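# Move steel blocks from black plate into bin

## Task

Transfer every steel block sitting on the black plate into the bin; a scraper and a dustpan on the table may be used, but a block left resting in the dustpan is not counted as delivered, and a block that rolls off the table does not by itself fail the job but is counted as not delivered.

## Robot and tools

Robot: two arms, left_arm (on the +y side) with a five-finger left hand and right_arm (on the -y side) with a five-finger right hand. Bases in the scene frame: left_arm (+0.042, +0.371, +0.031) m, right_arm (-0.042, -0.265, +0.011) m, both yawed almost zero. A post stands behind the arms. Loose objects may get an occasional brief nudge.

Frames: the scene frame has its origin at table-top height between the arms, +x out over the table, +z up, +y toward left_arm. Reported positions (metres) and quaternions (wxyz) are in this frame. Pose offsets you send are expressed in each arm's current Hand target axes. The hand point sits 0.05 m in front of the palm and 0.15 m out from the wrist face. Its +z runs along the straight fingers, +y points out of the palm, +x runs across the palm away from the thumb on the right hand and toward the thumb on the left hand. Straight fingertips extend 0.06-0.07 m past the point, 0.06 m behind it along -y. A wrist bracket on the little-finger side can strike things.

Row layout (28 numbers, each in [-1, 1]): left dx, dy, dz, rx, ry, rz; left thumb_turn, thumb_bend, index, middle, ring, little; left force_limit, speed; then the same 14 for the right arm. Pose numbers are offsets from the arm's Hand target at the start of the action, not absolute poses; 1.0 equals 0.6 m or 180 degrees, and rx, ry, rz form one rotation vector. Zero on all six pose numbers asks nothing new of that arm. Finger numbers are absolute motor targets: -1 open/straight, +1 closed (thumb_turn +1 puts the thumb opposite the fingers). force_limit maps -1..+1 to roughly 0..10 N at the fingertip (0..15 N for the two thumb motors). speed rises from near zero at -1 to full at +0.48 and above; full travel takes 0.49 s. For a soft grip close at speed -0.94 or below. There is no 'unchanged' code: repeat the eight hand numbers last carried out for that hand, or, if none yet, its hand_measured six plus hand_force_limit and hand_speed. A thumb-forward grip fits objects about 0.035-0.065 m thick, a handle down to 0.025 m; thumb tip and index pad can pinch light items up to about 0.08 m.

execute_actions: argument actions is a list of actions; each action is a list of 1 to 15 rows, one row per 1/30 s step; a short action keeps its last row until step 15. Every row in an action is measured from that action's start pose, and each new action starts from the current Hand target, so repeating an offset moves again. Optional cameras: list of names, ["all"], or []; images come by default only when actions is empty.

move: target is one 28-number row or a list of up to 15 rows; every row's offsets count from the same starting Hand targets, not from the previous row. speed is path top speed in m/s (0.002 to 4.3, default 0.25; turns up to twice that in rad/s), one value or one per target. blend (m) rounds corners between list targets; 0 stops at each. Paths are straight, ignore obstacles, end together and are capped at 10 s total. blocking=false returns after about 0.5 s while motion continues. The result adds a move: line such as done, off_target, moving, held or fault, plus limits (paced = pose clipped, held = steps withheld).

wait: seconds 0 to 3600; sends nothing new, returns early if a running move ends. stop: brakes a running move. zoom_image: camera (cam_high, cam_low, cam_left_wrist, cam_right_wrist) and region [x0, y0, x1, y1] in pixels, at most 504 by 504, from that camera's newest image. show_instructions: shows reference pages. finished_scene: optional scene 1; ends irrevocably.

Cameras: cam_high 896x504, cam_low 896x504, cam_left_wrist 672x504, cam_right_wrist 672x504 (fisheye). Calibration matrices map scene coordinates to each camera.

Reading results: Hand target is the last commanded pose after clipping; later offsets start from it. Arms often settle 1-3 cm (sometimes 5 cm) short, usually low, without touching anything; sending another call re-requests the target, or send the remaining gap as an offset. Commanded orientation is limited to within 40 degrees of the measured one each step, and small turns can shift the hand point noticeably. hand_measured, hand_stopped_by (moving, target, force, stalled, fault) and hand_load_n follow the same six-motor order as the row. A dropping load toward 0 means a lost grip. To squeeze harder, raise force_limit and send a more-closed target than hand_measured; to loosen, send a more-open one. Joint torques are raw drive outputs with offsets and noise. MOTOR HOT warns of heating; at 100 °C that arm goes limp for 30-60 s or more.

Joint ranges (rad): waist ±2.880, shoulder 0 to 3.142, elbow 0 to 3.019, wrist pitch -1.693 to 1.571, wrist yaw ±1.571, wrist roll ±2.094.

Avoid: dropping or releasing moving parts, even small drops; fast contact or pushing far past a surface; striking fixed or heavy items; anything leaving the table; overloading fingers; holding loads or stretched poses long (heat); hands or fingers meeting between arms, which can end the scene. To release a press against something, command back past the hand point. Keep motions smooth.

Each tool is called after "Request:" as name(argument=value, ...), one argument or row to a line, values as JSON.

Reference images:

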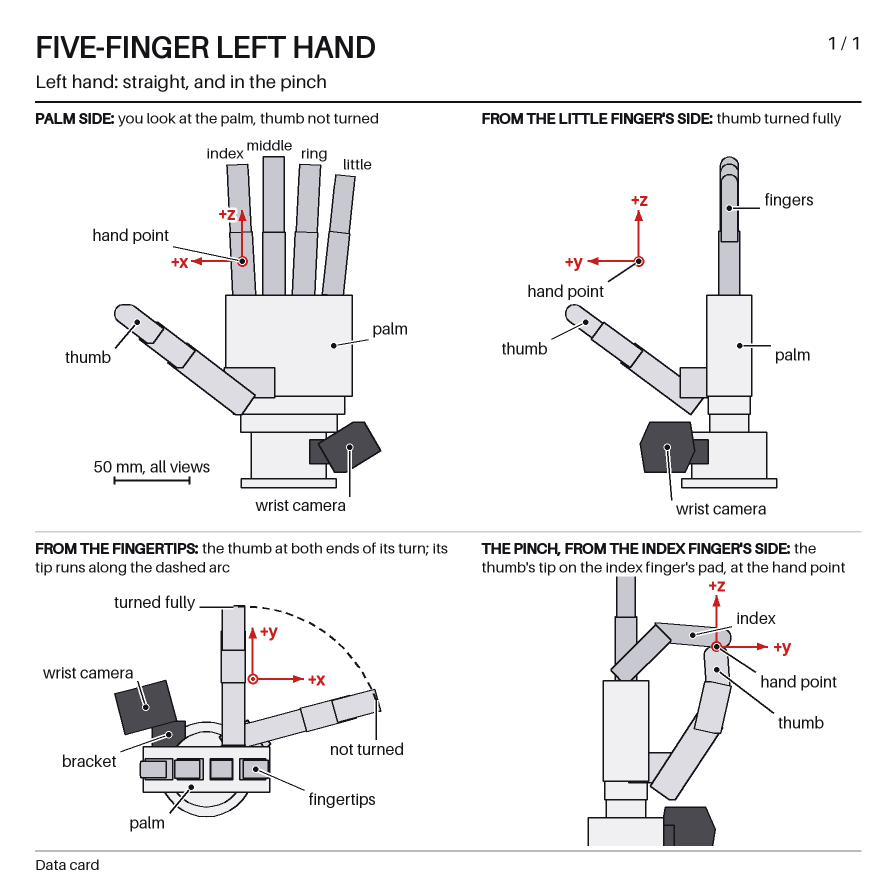

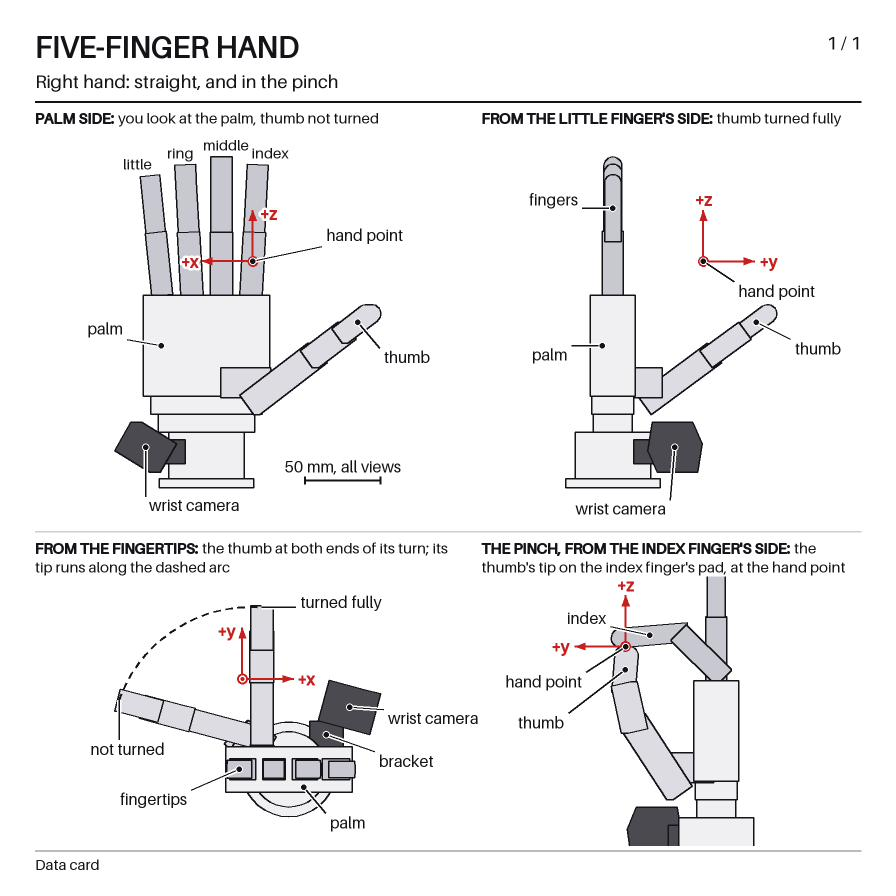

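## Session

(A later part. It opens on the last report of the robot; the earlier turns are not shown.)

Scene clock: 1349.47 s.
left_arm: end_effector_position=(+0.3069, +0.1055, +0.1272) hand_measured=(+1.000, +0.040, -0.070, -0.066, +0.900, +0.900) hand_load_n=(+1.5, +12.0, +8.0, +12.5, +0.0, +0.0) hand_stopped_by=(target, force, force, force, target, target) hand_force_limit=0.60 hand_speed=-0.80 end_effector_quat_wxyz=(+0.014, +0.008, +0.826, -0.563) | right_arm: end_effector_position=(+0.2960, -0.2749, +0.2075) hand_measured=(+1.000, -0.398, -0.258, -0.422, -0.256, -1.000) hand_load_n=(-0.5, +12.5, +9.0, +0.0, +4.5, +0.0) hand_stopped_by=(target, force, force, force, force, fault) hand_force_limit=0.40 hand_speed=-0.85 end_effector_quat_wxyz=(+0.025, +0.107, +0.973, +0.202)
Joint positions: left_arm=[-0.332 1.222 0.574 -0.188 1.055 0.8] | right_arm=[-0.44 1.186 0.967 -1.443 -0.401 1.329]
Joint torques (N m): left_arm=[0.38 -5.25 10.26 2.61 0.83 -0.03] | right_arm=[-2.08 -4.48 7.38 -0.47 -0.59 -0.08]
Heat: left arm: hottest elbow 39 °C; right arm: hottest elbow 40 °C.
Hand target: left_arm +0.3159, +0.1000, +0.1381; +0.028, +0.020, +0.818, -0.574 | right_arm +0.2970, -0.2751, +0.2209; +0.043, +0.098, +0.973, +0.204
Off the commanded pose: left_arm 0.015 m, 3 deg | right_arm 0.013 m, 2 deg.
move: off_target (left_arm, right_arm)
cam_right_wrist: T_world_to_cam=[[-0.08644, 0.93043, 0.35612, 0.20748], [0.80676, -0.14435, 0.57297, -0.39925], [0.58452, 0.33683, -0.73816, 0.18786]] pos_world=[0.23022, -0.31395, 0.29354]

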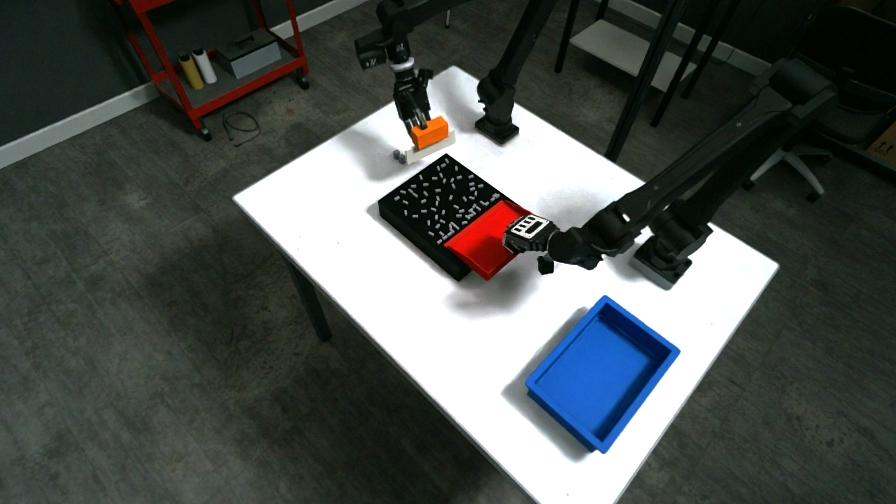

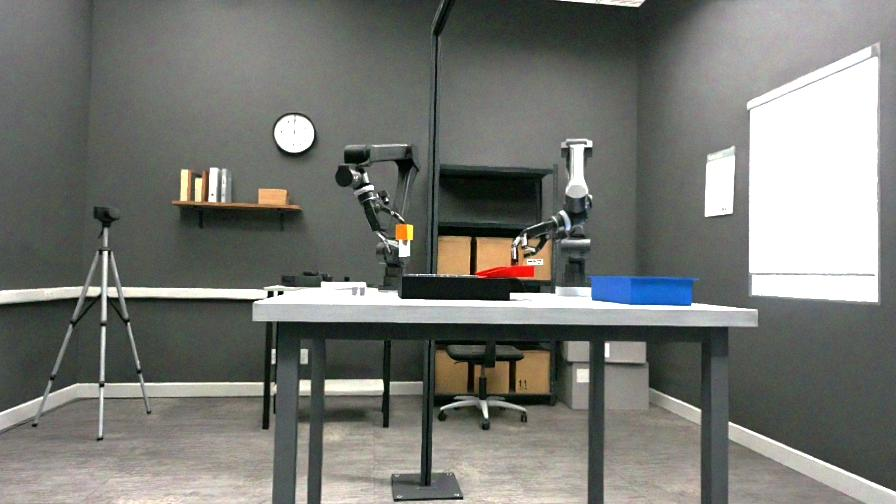

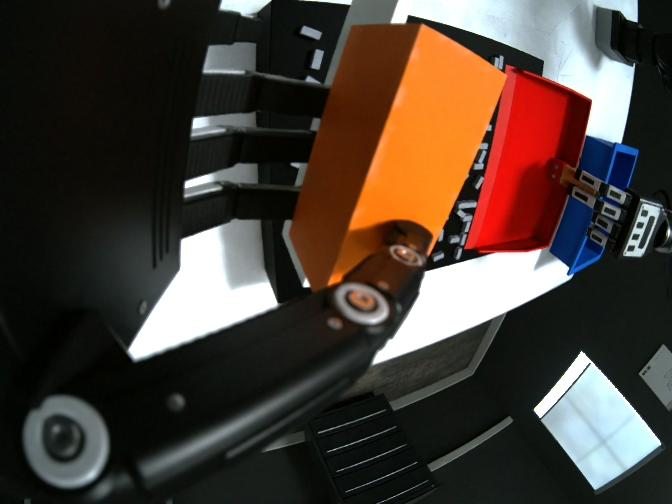

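Request:
move(
  target=[
    [0,0,0,0,0,0,1,0.5,0.7,0.7,0.9,0.9,0.6,-0.8,-0.008,-0.0135,0.0732,0,0,0,1,0.1,0.3,0.3,0.3,-1,0.4,-0.85],
  ],
  speed=0.08,
  cameras=["cam_high","cam_low"],
)

Request:
zoom_image(
  camera="cam_high",
  region=[370, 120, 550, 290],
)

Request:
zoom_image(
  camera="cam_low",
  region=[390, 230, 490, 300],
)

Scene clock: 1357.53 s.
left_arm: end_effector_position=(+0.3069, +0.1055, +0.1272) hand_measured=(+1.000, +0.040, -0.070, -0.066, +0.900, +0.900) hand_load_n=(+1.5, +12.0, +8.0, +12.5, +0.0, +0.0) hand_stopped_by=(target, force, force, force, target, target) hand_force_limit=0.60 hand_speed=-0.80 end_effector_quat_wxyz=(+0.014, +0.008, +0.826, -0.563) | right_arm: end_effector_position=(+0.2957, -0.2684, +0.1699) hand_measured=(+1.000, -0.398, -0.258, -0.422, -0.256, -1.000) hand_load_n=(-0.5, +12.5, +9.0, +0.0, +5.0, +0.0) hand_stopped_by=(target, force, force, force, force, fault) hand_force_limit=0.40 hand_speed=-0.85 end_effector_quat_wxyz=(+0.029, +0.098, +0.974, +0.202)
Joint positions: left_arm=[-0.332 1.222 0.574 -0.188 1.055 0.8] | right_arm=[-0.423 1.206 0.879 -1.323 -0.404 1.329]
Joint torques (N m): left_arm=[0.32 -5.13 10.29 2.56 0.82 -0.04] | right_arm=[0.44 -3.31 7.27 0.31 -0.58 0.16]
Heat: left arm: hottest elbow 39 °C; right arm: hottest elbow 40 °C.
Hand target: left_arm +0.3159, +0.1000, +0.1381; +0.028, +0.020, +0.818, -0.574 | right_arm +0.3057, -0.2663, +0.1777; +0.043, +0.098, +0.973, +0.204
Off the commanded pose: left_arm 0.015 m, 3 deg | right_arm 0.013 m, 2 deg.
move: off_target (right_arm)

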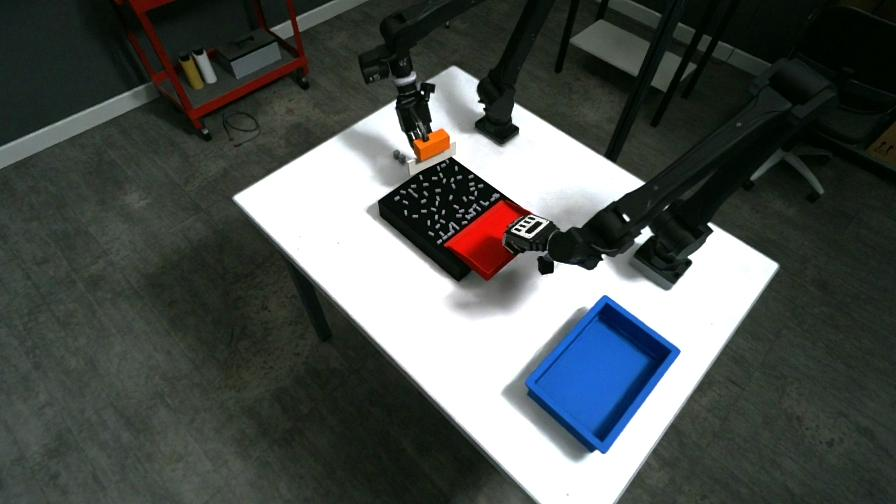

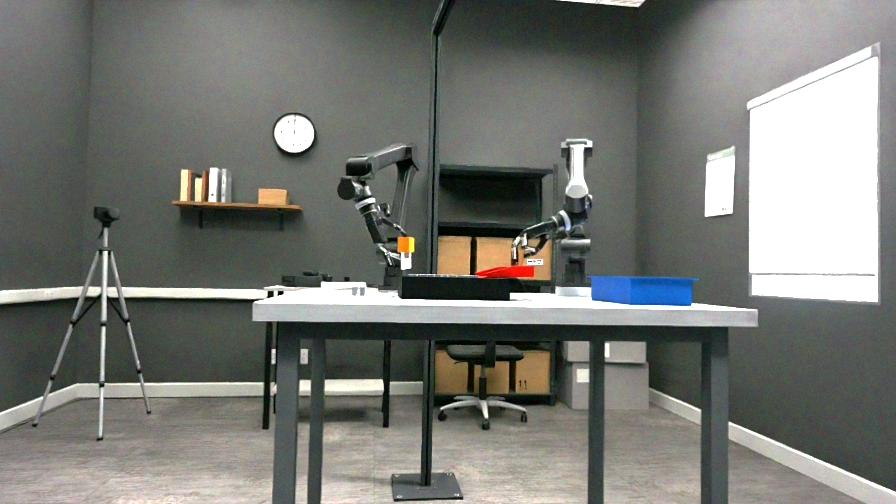

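Scaled by 2.800.

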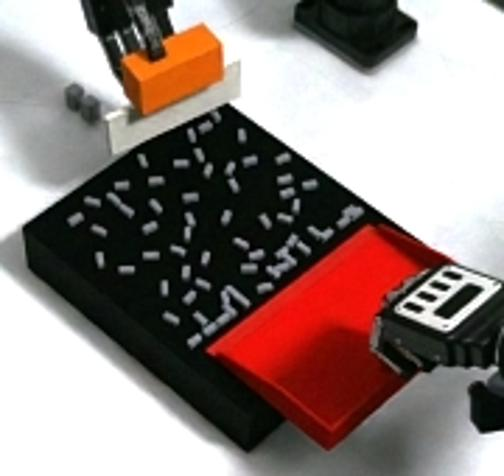

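Scaled by 5.040.

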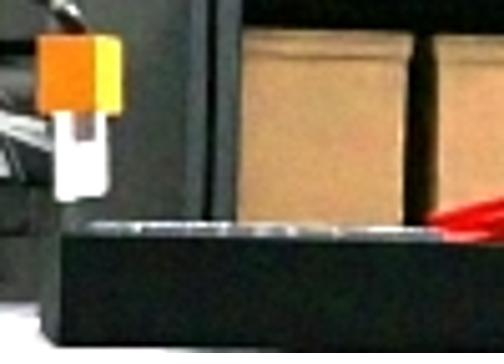

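Request:
move(
  target=[
    [0,0,0,0,0,0,1,0.5,0.7,0.7,0.9,0.9,0.6,-0.8,-0.0107,0.013,0.0055,0,0.0265,-0.0612,1,0.1,0.3,0.3,0.3,-1,0.4,-0.85],
  ],
  speed=0.08,
  cameras=["cam_high"],
)

Request:
zoom_image(
  camera="cam_high",
  region=[390, 130, 480, 210],
)

Scene clock: 1380.47 s.
left_arm: end_effector_position=(+0.3069, +0.1055, +0.1272) hand_measured=(+1.000, +0.040, -0.070, -0.066, +0.900, +0.900) hand_load_n=(+1.5, +11.5, +8.0, +12.0, +0.0, +0.0) hand_stopped_by=(target, force, force, force, target, target) hand_force_limit=0.60 hand_speed=-0.80 end_effector_quat_wxyz=(+0.014, +0.008, +0.826, -0.563) | right_arm: end_effector_position=(+0.3022, -0.2618, +0.1613) hand_measured=(+1.000, -0.398, -0.258, -0.422, -0.256, -1.000) hand_load_n=(-0.5, +12.5, +9.5, +0.0, +4.0, +0.0) hand_stopped_by=(target, force, force, force, force, fault) hand_force_limit=0.40 hand_speed=-0.85 end_effector_quat_wxyz=(+0.008, +0.017, +0.978, +0.207)
Joint positions: left_arm=[-0.332 1.222 0.574 -0.188 1.055 0.8] | right_arm=[-0.394 1.305 0.937 -1.349 -0.392 1.18]
Joint torques (N m): left_arm=[0.44 -5.07 10.29 2.55 0.83 -0.02] | right_arm=[0.5 -3.96 9.78 -0.58 -0.17 -0.09]
Heat: left arm: hottest elbow 39 °C; right arm: hottest elbow 40 °C.
Hand target: left_arm +0.3159, +0.1000, +0.1381; +0.028, +0.020, +0.818, -0.574 | right_arm +0.3137, -0.2594, +0.1782; +0.022, -0.005, +0.979, +0.203
Off the commanded pose: left_arm 0.015 m, 3 deg | right_arm 0.021 m, 3 deg.
move: off_target (right_arm)

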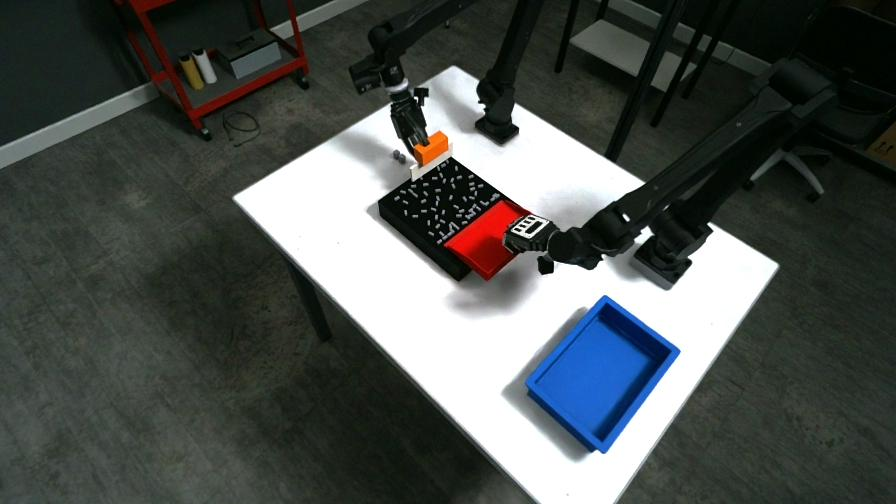

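Scaled by 5.600.

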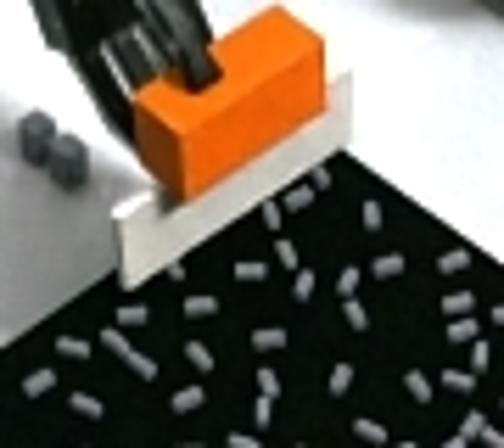

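Request:
move(
  target=[
    [0,0,0,0,0,0,1,0.5,0.7,0.7,0.9,0.9,0.6,-0.8,0,-0.0123,-0.0162,0,0,0,1,0.1,0.3,0.3,0.3,-1,0.4,-0.85],
  ],
  speed=0.06,
  cameras=["cam_high"],
)

Request:
zoom_image(
  camera="cam_high",
  region=[390, 130, 480, 210],
)

Scene clock: 1388.67 s.
left_arm: end_effector_position=(+0.3069, +0.1055, +0.1272) hand_measured=(+1.000, +0.040, -0.070, -0.066, +0.900, +0.900) hand_load_n=(+1.5, +12.0, +7.5, +12.5, +0.0, +0.0) hand_stopped_by=(target, force, force, force, target, target) hand_force_limit=0.60 hand_speed=-0.80 end_effector_quat_wxyz=(+0.014, +0.008, +0.826, -0.563) | right_arm: end_effector_position=(+0.3025, -0.2629, +0.1673) hand_measured=(+1.000, -0.398, -0.258, -0.422, -0.256, -1.000) hand_load_n=(-1.0, +12.5, +9.5, +0.0, +4.0, +0.0) hand_stopped_by=(target, force, force, force, force, fault) hand_force_limit=0.40 hand_speed=-0.85 end_effector_quat_wxyz=(+0.006, +0.004, +0.978, +0.207)
Joint positions: left_arm=[-0.332 1.222 0.574 -0.188 1.055 0.8] | right_arm=[-0.395 1.313 0.96 -1.376 -0.389 1.149]
Joint torques (N m): left_arm=[0.44 -5.19 10.25 2.52 0.83 -0.03] | right_arm=[-1.9 -4.07 9.77 -0.58 -0.17 -0.1]
Heat: left arm: hottest elbow 38 °C; right arm: hottest elbow 41 °C.
Hand target: left_arm +0.3159, +0.1000, +0.1381; +0.028, +0.020, +0.818, -0.574 | right_arm +0.3135, -0.2700, +0.1842; +0.022, -0.005, +0.979, +0.203
Off the commanded pose: left_arm 0.015 m, 3 deg | right_arm 0.021 m, 2 deg.
move: off_target (right_arm)

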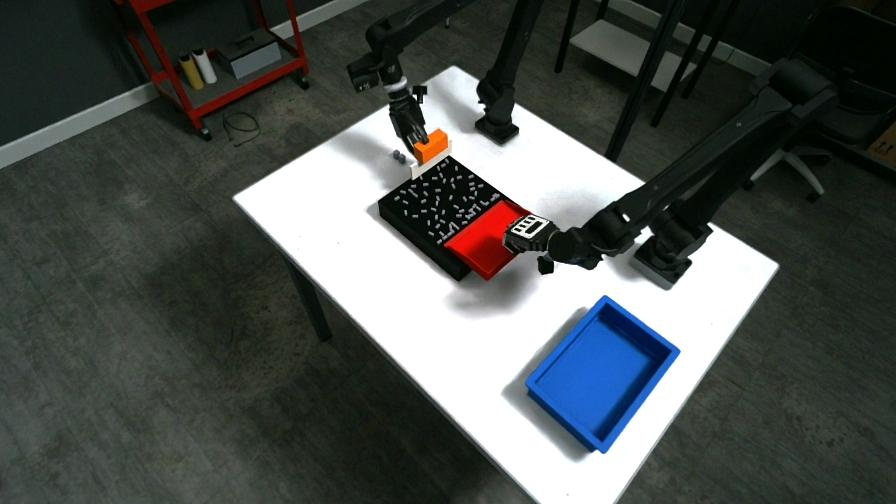

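Scaled by 5.600.

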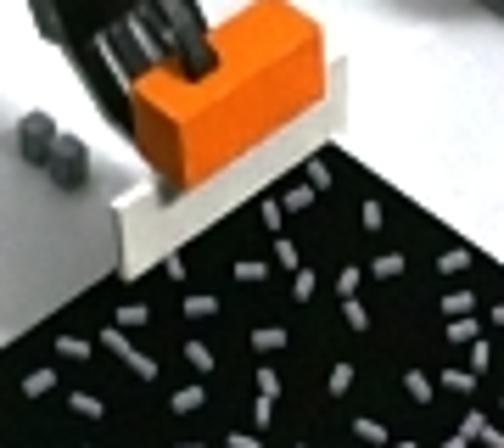

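Request:
move(
  target=[
    [0,0,0,0,0,0,1,0.5,0.7,0.7,0.9,0.9,0.6,-0.8,0,-0.0153,-0.0066,0,0,0,1,0.1,0.3,0.3,0.3,-1,0.4,-0.85],
  ],
  speed=0.06,
  cameras=["cam_high"],
)

Request:
zoom_image(
  camera="cam_high",
  region=[390, 130, 480, 210],
)

Scene clock: 1393.43 s.
left_arm: end_effector_position=(+0.3069, +0.1055, +0.1272) hand_measured=(+1.000, +0.040, -0.070, -0.066, +0.900, +0.900) hand_load_n=(+1.5, +12.0, +7.5, +12.0, +0.0, +0.0) hand_stopped_by=(target, force, force, force, target, target) hand_force_limit=0.60 hand_speed=-0.80 end_effector_quat_wxyz=(+0.014, +0.008, +0.826, -0.563) | right_arm: end_effector_position=(+0.3023, -0.2736, +0.1668) hand_measured=(+1.000, -0.398, -0.258, -0.422, -0.256, -1.000) hand_load_n=(-0.5, +13.0, +9.5, +0.0, +4.0, +0.0) hand_stopped_by=(target, force, force, force, force, fault) hand_force_limit=0.40 hand_speed=-0.85 end_effector_quat_wxyz=(+0.005, +0.005, +0.978, +0.208)
Joint positions: left_arm=[-0.332 1.222 0.574 -0.188 1.055 0.8] | right_arm=[-0.425 1.327 0.971 -1.385 -0.384 1.122]
Joint torques (N m): left_arm=[0.44 -4.89 10.24 2.61 0.83 -0.03] | right_arm=[-1.85 -4.19 9.78 -0.61 -0.2 -0.08]
Heat: left arm: hottest elbow 38 °C; right arm: hottest elbow 42 °C.
Hand target: left_arm +0.3159, +0.1000, +0.1381; +0.028, +0.020, +0.818, -0.574 | right_arm +0.3135, -0.2800, +0.1841; +0.022, -0.005, +0.979, +0.203
Off the commanded pose: left_arm 0.015 m, 3 deg | right_arm 0.022 m, 2 deg.
move: off_target (right_arm)

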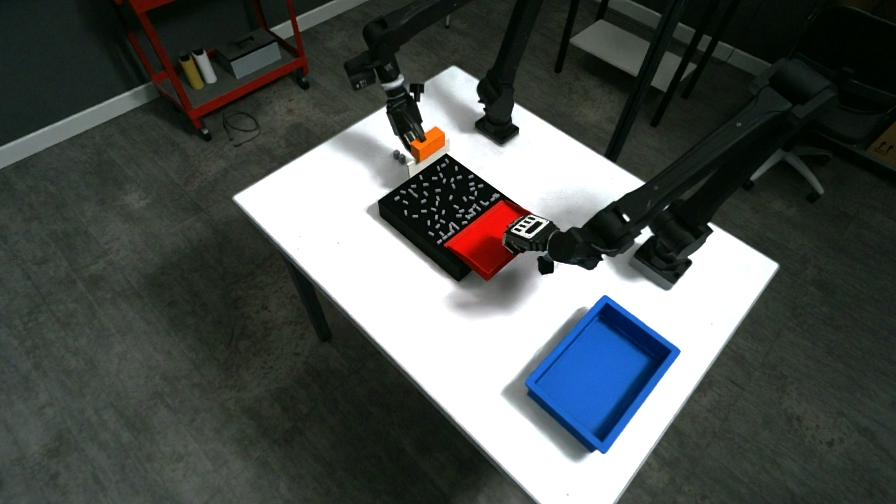

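Scaled by 5.600.

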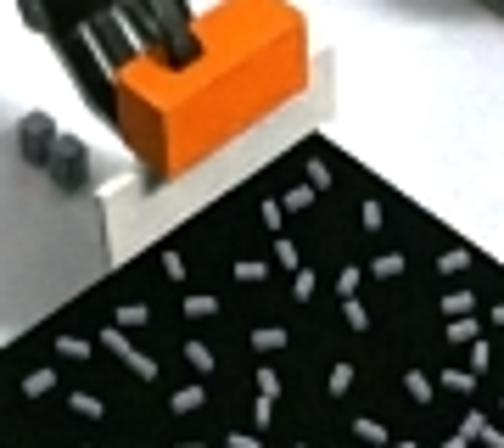

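Request:
move(
  target=[
    [0,0,0,0,0,0,1,0.5,0.7,0.7,0.9,0.9,0.6,-0.8,0,-0.0099,0.0229,0,0,0,1,0.1,0.3,0.3,0.3,-1,0.4,-0.85],
  ],
  speed=0.05,
  cameras=["cam_high","cam_low"],
)

Request:
zoom_image(
  camera="cam_high",
  region=[390, 130, 480, 210],
)

Request:
zoom_image(
  camera="cam_low",
  region=[380, 220, 480, 300],
)

Scene clock: 1397.93 s.
left_arm: end_effector_position=(+0.3069, +0.1055, +0.1272) hand_measured=(+1.000, +0.040, -0.070, -0.066, +0.900, +0.900) hand_load_n=(+1.5, +12.0, +8.0, +12.5, +0.0, +0.5) hand_stopped_by=(target, force, force, force, target, target) hand_force_limit=0.60 hand_speed=-0.80 end_effector_quat_wxyz=(+0.014, +0.008, +0.826, -0.563) | right_arm: end_effector_position=(+0.3071, -0.2757, +0.1610) hand_measured=(+1.000, -0.398, -0.258, -0.422, -0.256, -1.000) hand_load_n=(-1.0, +12.5, +9.0, +0.0, +4.5, +0.0) hand_stopped_by=(target, force, force, force, force, fault) hand_force_limit=0.40 hand_speed=-0.85 end_effector_quat_wxyz=(+0.008, +0.005, +0.978, +0.207)
Joint positions: left_arm=[-0.332 1.222 0.574 -0.188 1.055 0.8] | right_arm=[-0.425 1.344 0.971 -1.363 -0.384 1.122]
Joint torques (N m): left_arm=[0.5 -5.19 10.26 2.61 0.82 -0.03] | right_arm=[-1.61 -4.37 7.62 0.14 -0.2 -0.09]
Heat: left arm: hottest elbow 38 °C; right arm: hottest elbow 42 °C.
Hand target: left_arm +0.3159, +0.1000, +0.1381; +0.028, +0.020, +0.818, -0.574 | right_arm +0.3141, -0.2800, +0.1692; +0.022, -0.005, +0.979, +0.203
Off the commanded pose: left_arm 0.015 m, 3 deg | right_arm 0.012 m, 2 deg.
move: off_target (right_arm)

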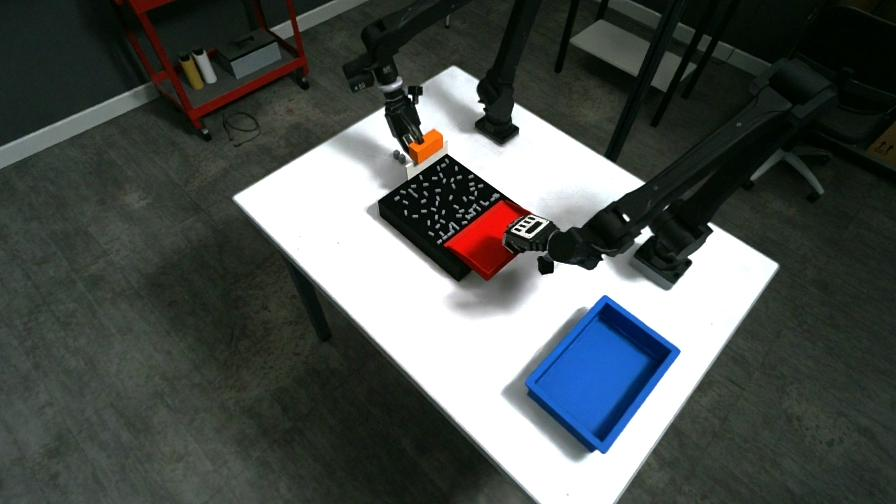

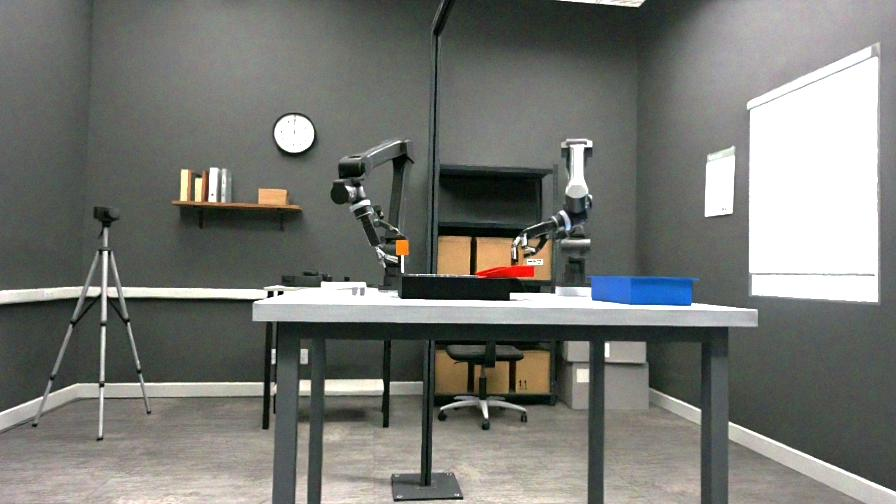

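Scaled by 5.600.

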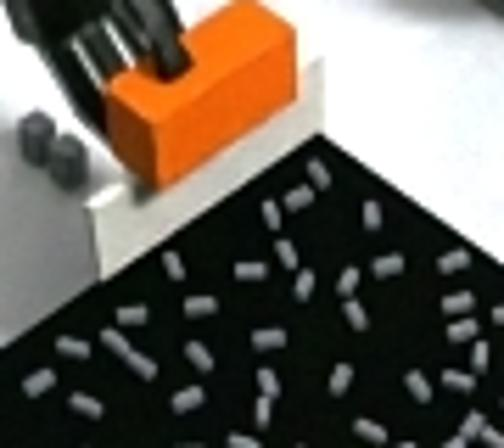

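Scaled by 5.040.

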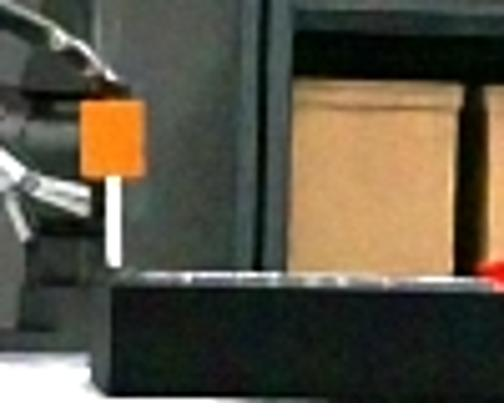

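Request:
move(
  target=[
    [0,0,0,0,0,0,1,0.5,0.7,0.7,0.9,0.9,0.6,-0.8,0,0.005,0.0178,0,0,0,1,0.1,0.3,0.3,0.3,-1,0.4,-0.85],
  ],
  speed=0.05,
  cameras=["cam_high","cam_low"],
)

Request:
zoom_image(
  camera="cam_high",
  region=[390, 130, 480, 210],
)

Request:
zoom_image(
  camera="cam_low",
  region=[380, 220, 480, 300],
)

Scene clock: 1405.03 s.
left_arm: end_effector_position=(+0.3069, +0.1055, +0.1272) hand_measured=(+1.000, +0.040, -0.070, -0.066, +0.900, +0.900) hand_load_n=(+1.5, +12.0, +8.0, +12.5, +0.0, +0.0) hand_stopped_by=(target, force, force, force, target, target) hand_force_limit=0.60 hand_speed=-0.80 end_effector_quat_wxyz=(+0.014, +0.008, +0.826, -0.563) | right_arm: end_effector_position=(+0.3088, -0.2765, +0.1555) hand_measured=(+1.000, -0.398, -0.258, -0.422, -0.256, -1.000) hand_load_n=(-0.5, +12.5, +9.5, +0.0, +4.5, +0.0) hand_stopped_by=(target, force, force, force, force, fault) hand_force_limit=0.40 hand_speed=-0.85 end_effector_quat_wxyz=(+0.015, +0.003, +0.979, +0.203)
Joint positions: left_arm=[-0.332 1.222 0.574 -0.188 1.055 0.8] | right_arm=[-0.425 1.344 0.957 -1.333 -0.384 1.122]
Joint torques (N m): left_arm=[0.44 -5.07 10.25 2.52 0.83 -0.04] | right_arm=[-0.03 -4.37 6.89 0.21 -0.3 0.1]
Heat: left arm: hottest elbow 38 °C; right arm: hottest elbow 42 °C.
Hand target: left_arm +0.3159, +0.1000, +0.1381; +0.028, +0.020, +0.818, -0.574 | right_arm +0.3145, -0.2730, +0.1606; +0.022, -0.005, +0.979, +0.203
Off the commanded pose: left_arm 0.015 m, 3 deg | right_arm 0.008 m, 1 deg.
move: done

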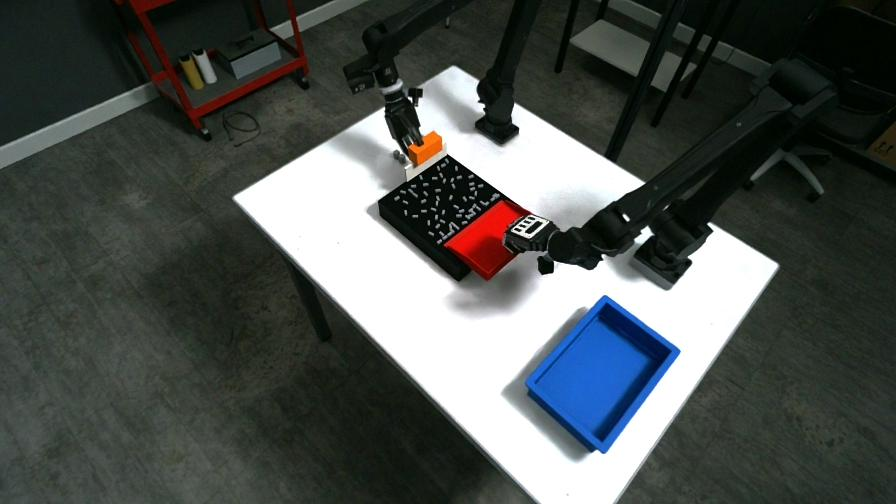

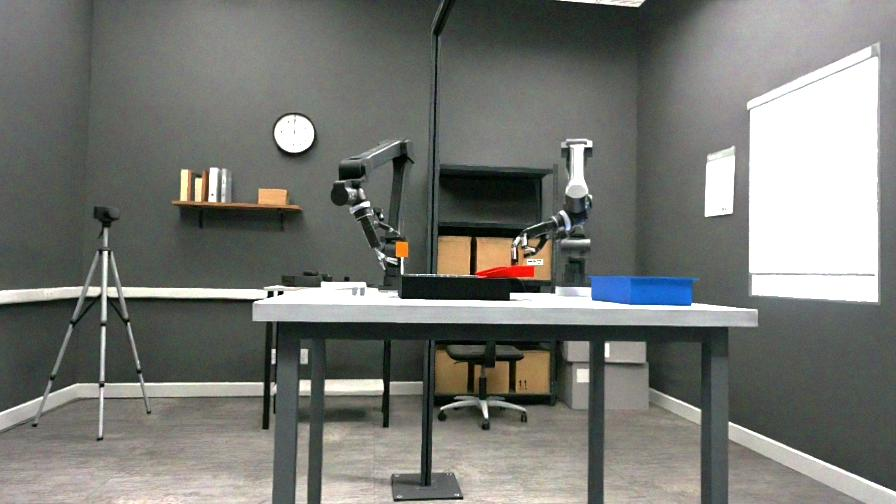

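Scaled by 5.600.

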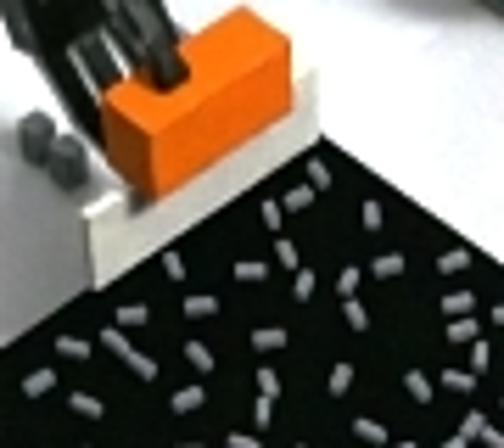

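Scaled by 5.040.

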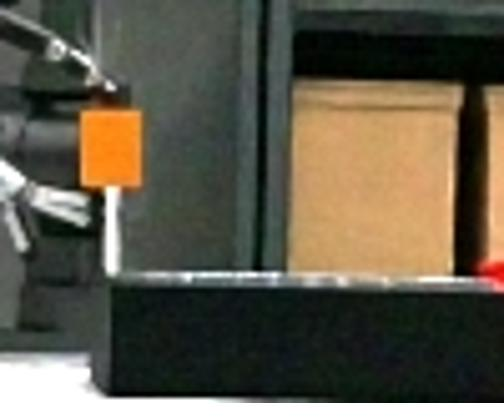

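Request:
move(
  target=[
    [0,0,0,0,0,0,1,0.5,0.7,0.7,0.9,0.9,0.6,-0.8,0.008,0.0168,0.004,0,0,0,1,0.1,0.3,0.3,0.3,-1,0.4,-0.85],
  ],
  speed=0.05,
  cameras=["cam_low"],
)

Request:
zoom_image(
  camera="cam_low",
  region=[380, 220, 480, 300],
)

Scene clock: 1408.50 s.
left_arm: end_effector_position=(+0.3069, +0.1055, +0.1272) hand_measured=(+1.000, +0.040, -0.070, -0.066, +0.900, +0.900) hand_load_n=(+1.5, +12.0, +7.5, +12.5, +0.0, +0.0) hand_stopped_by=(target, force, force, force, target, target) hand_force_limit=0.60 hand_speed=-0.80 end_effector_quat_wxyz=(+0.014, +0.008, +0.826, -0.563) | right_arm: end_effector_position=(+0.3039, -0.2681, +0.1511) hand_measured=(+1.000, -0.398, -0.258, -0.422, -0.256, -1.000) hand_load_n=(-1.0, +13.0, +9.0, +0.0, +4.5, +0.0) hand_stopped_by=(target, force, force, force, force, fault) hand_force_limit=0.40 hand_speed=-0.85 end_effector_quat_wxyz=(+0.009, -0.004, +0.978, +0.206)
Joint positions: left_arm=[-0.332 1.222 0.574 -0.188 1.055 0.8] | right_arm=[-0.408 1.341 0.941 -1.33 -0.386 1.122]
Joint torques (N m): left_arm=[0.38 -5.13 10.26 2.63 0.83 -0.04] | right_arm=[0.38 -6.01 6.61 0.16 -0.36 0.19]
Heat: left arm: hottest elbow 38 °C; right arm: hottest elbow 42 °C.
Hand target: left_arm +0.3159, +0.1000, +0.1381; +0.028, +0.020, +0.818, -0.574 | right_arm +0.3097, -0.2628, +0.1622; +0.022, -0.005, +0.979, +0.203
Off the commanded pose: left_arm 0.015 m, 3 deg | right_arm 0.014 m, 2 deg.
move: off_target (right_arm)

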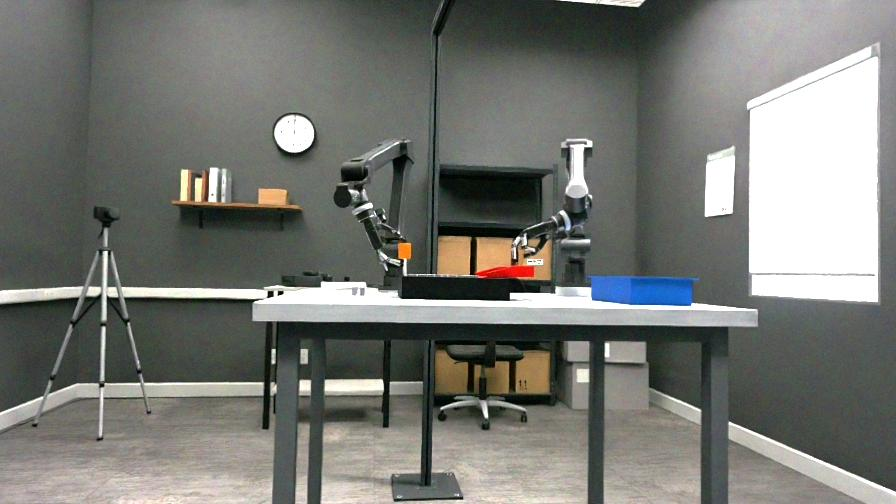

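Scaled by 5.040.

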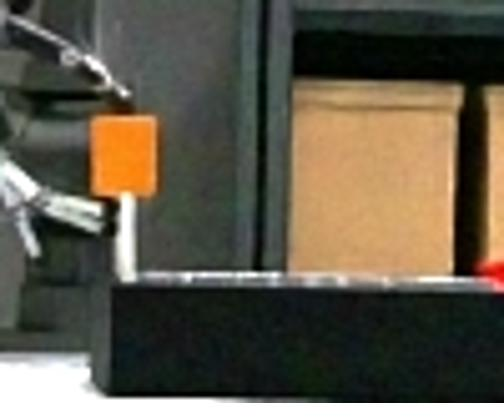

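Request:
wait(
  seconds=0.1,
  cameras=["cam_high","cam_right_wrist"],
)

Request:
zoom_image(
  camera="cam_high",
  region=[390, 130, 480, 210],
)

Scene clock: 1411.37 s.
left_arm: end_effector_position=(+0.3069, +0.1055, +0.1272) hand_measured=(+1.000, +0.040, -0.070, -0.066, +0.900, +0.900) hand_load_n=(+1.5, +11.5, +7.5, +12.5, +0.0, +0.0) hand_stopped_by=(target, force, force, force, target, target) hand_force_limit=0.60 hand_speed=-0.80 end_effector_quat_wxyz=(+0.014, +0.008, +0.826, -0.563) | right_arm: end_effector_position=(+0.3039, -0.2681, +0.1511) hand_measured=(+1.000, -0.398, -0.258, -0.422, -0.256, -1.000) hand_load_n=(-1.0, +13.0, +9.0, +0.0, +4.5, +0.0) hand_stopped_by=(target, force, force, force, force, fault) hand_force_limit=0.40 hand_speed=-0.85 end_effector_quat_wxyz=(+0.009, -0.004, +0.978, +0.206)
Joint positions: left_arm=[-0.332 1.222 0.574 -0.188 1.055 0.8] | right_arm=[-0.408 1.341 0.941 -1.33 -0.386 1.122]
Joint torques (N m): left_arm=[0.15 -5.01 10.29 2.54 0.82 -0.03] | right_arm=[0.38 -5.95 6.57 0.16 -0.37 0.18]
Heat: left arm: hottest elbow 38 °C; right arm: hottest elbow 41 °C.
Hand target: left_arm +0.3159, +0.1000, +0.1381; +0.028, +0.020, +0.818, -0.574 | right_arm +0.3097, -0.2628, +0.1622; +0.022, -0.005, +0.979, +0.203
Off the commanded pose: left_arm 0.015 m, 3 deg | right_arm 0.014 m, 2 deg.
wait: 0.10 s; at rest from the start
cam_right_wrist: T_world_to_cam=[[-0.29584, 0.88643, 0.35597, 0.27385], [0.81051, 0.03572, 0.58464, -0.32696], [0.50553, 0.46148, -0.72903, 0.1954]] pos_world=[0.24724, -0.32124, 0.23612]

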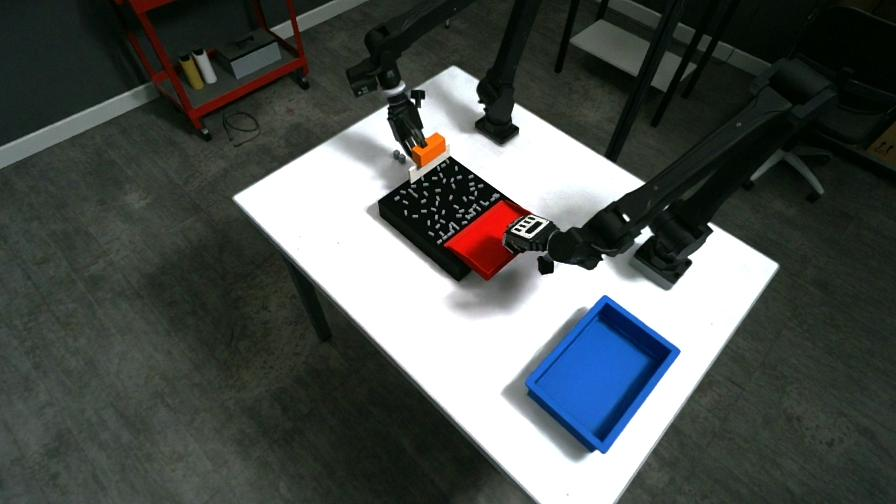

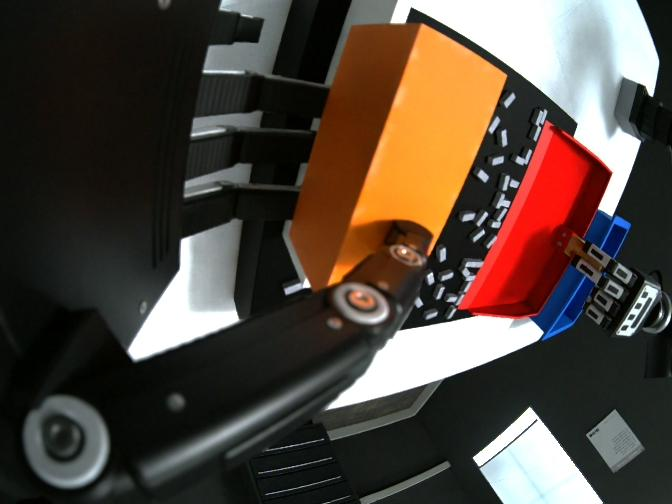

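Scaled by 5.600.

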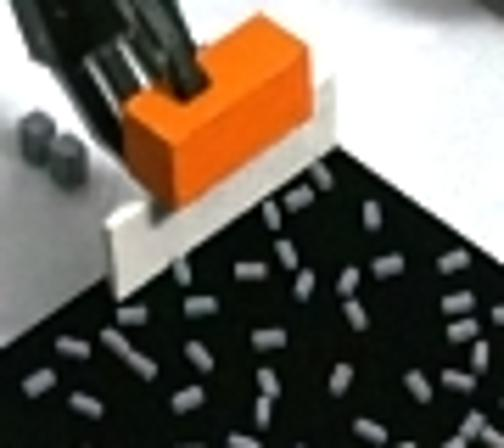

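Request:
move(
  target=[
    [0,0,0,0,0,0,1,0.5,0.7,0.7,0.9,0.9,0.6,-0.8,0,0.0509,0.0293,0,0,0,1,0.1,0.3,0.3,0.3,-1,0.4,-0.85],
  ],
  speed=0.05,
  cameras=["cam_high","cam_low"],
)

Request:
zoom_image(
  camera="cam_high",
  region=[370, 120, 550, 290],
)

Request:
zoom_image(
  camera="cam_low",
  region=[380, 220, 480, 300],
)

Scene clock: 1417.50 s.
left_arm: end_effector_position=(+0.3069, +0.1055, +0.1272) hand_measured=(+1.000, +0.040, -0.070, -0.066, +0.900, +0.900) hand_load_n=(+1.5, +12.0, +7.5, +12.5, +0.0, +0.0) hand_stopped_by=(target, force, force, force, target, target) hand_force_limit=0.60 hand_speed=-0.80 end_effector_quat_wxyz=(+0.014, +0.008, +0.826, -0.563) | right_arm: end_effector_position=(+0.3054, -0.2341, +0.1508) hand_measured=(+1.000, -0.398, -0.258, -0.422, -0.256, -1.000) hand_load_n=(-2.0, +13.5, +8.0, +0.0, +4.5, +0.0) hand_stopped_by=(target, force, force, force, force, fault) hand_force_limit=0.40 hand_speed=-0.85 end_effector_quat_wxyz=(+0.014, -0.007, +0.979, +0.204)
Joint positions: left_arm=[-0.332 1.222 0.574 -0.188 1.055 0.8] | right_arm=[-0.311 1.298 0.902 -1.284 -0.398 1.221]
Joint torques (N m): left_arm=[0.38 -5.07 10.26 2.5 0.82 -0.04] | right_arm=[0.5 -5.07 6.41 0.27 -0.32 0.25]
Heat: left arm: hottest elbow 38 °C; right arm: hottest elbow 41 °C.
Hand target: left_arm +0.3159, +0.1000, +0.1381; +0.028, +0.020, +0.818, -0.574 | right_arm +0.3098, -0.2277, +0.1582; +0.022, -0.005, +0.979, +0.203
Off the commanded pose: left_arm 0.015 m, 3 deg | right_arm 0.011 m, 1 deg.
move: off_target (right_arm)

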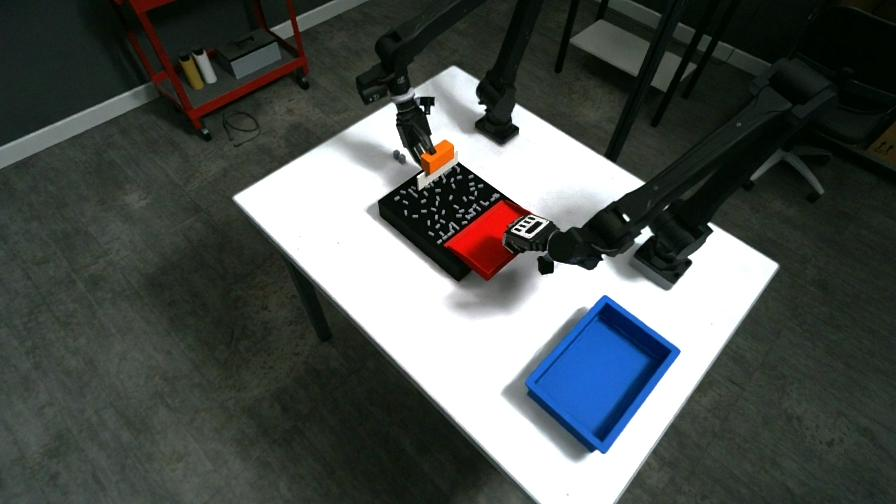

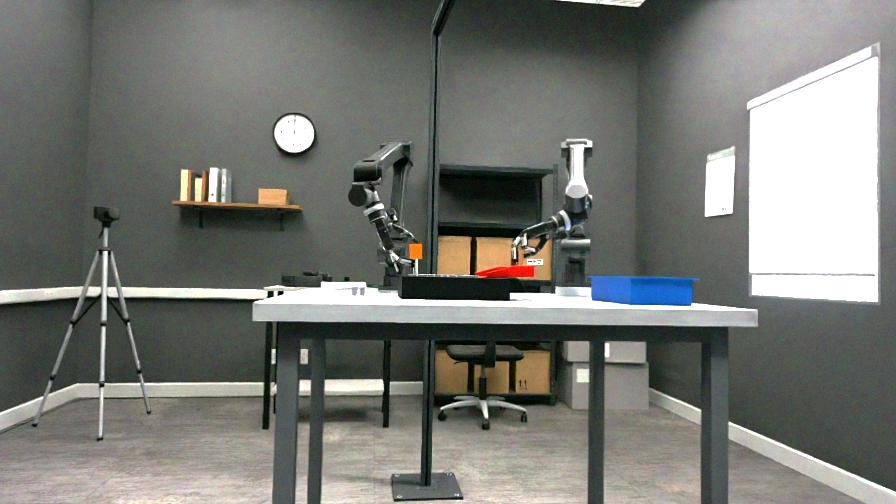

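Scaled by 2.800.

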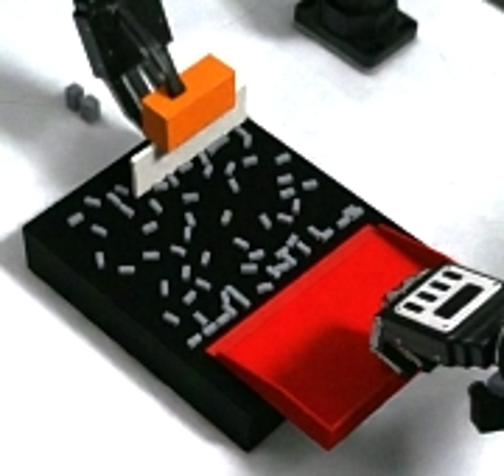

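Scaled by 5.040.

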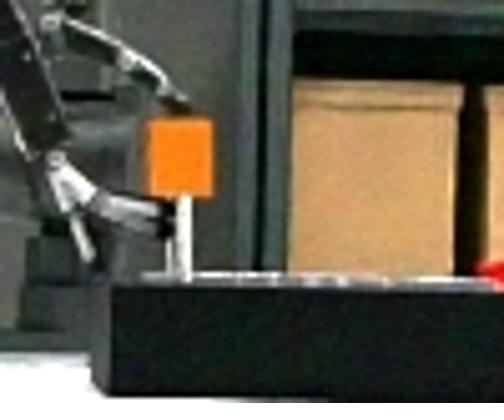

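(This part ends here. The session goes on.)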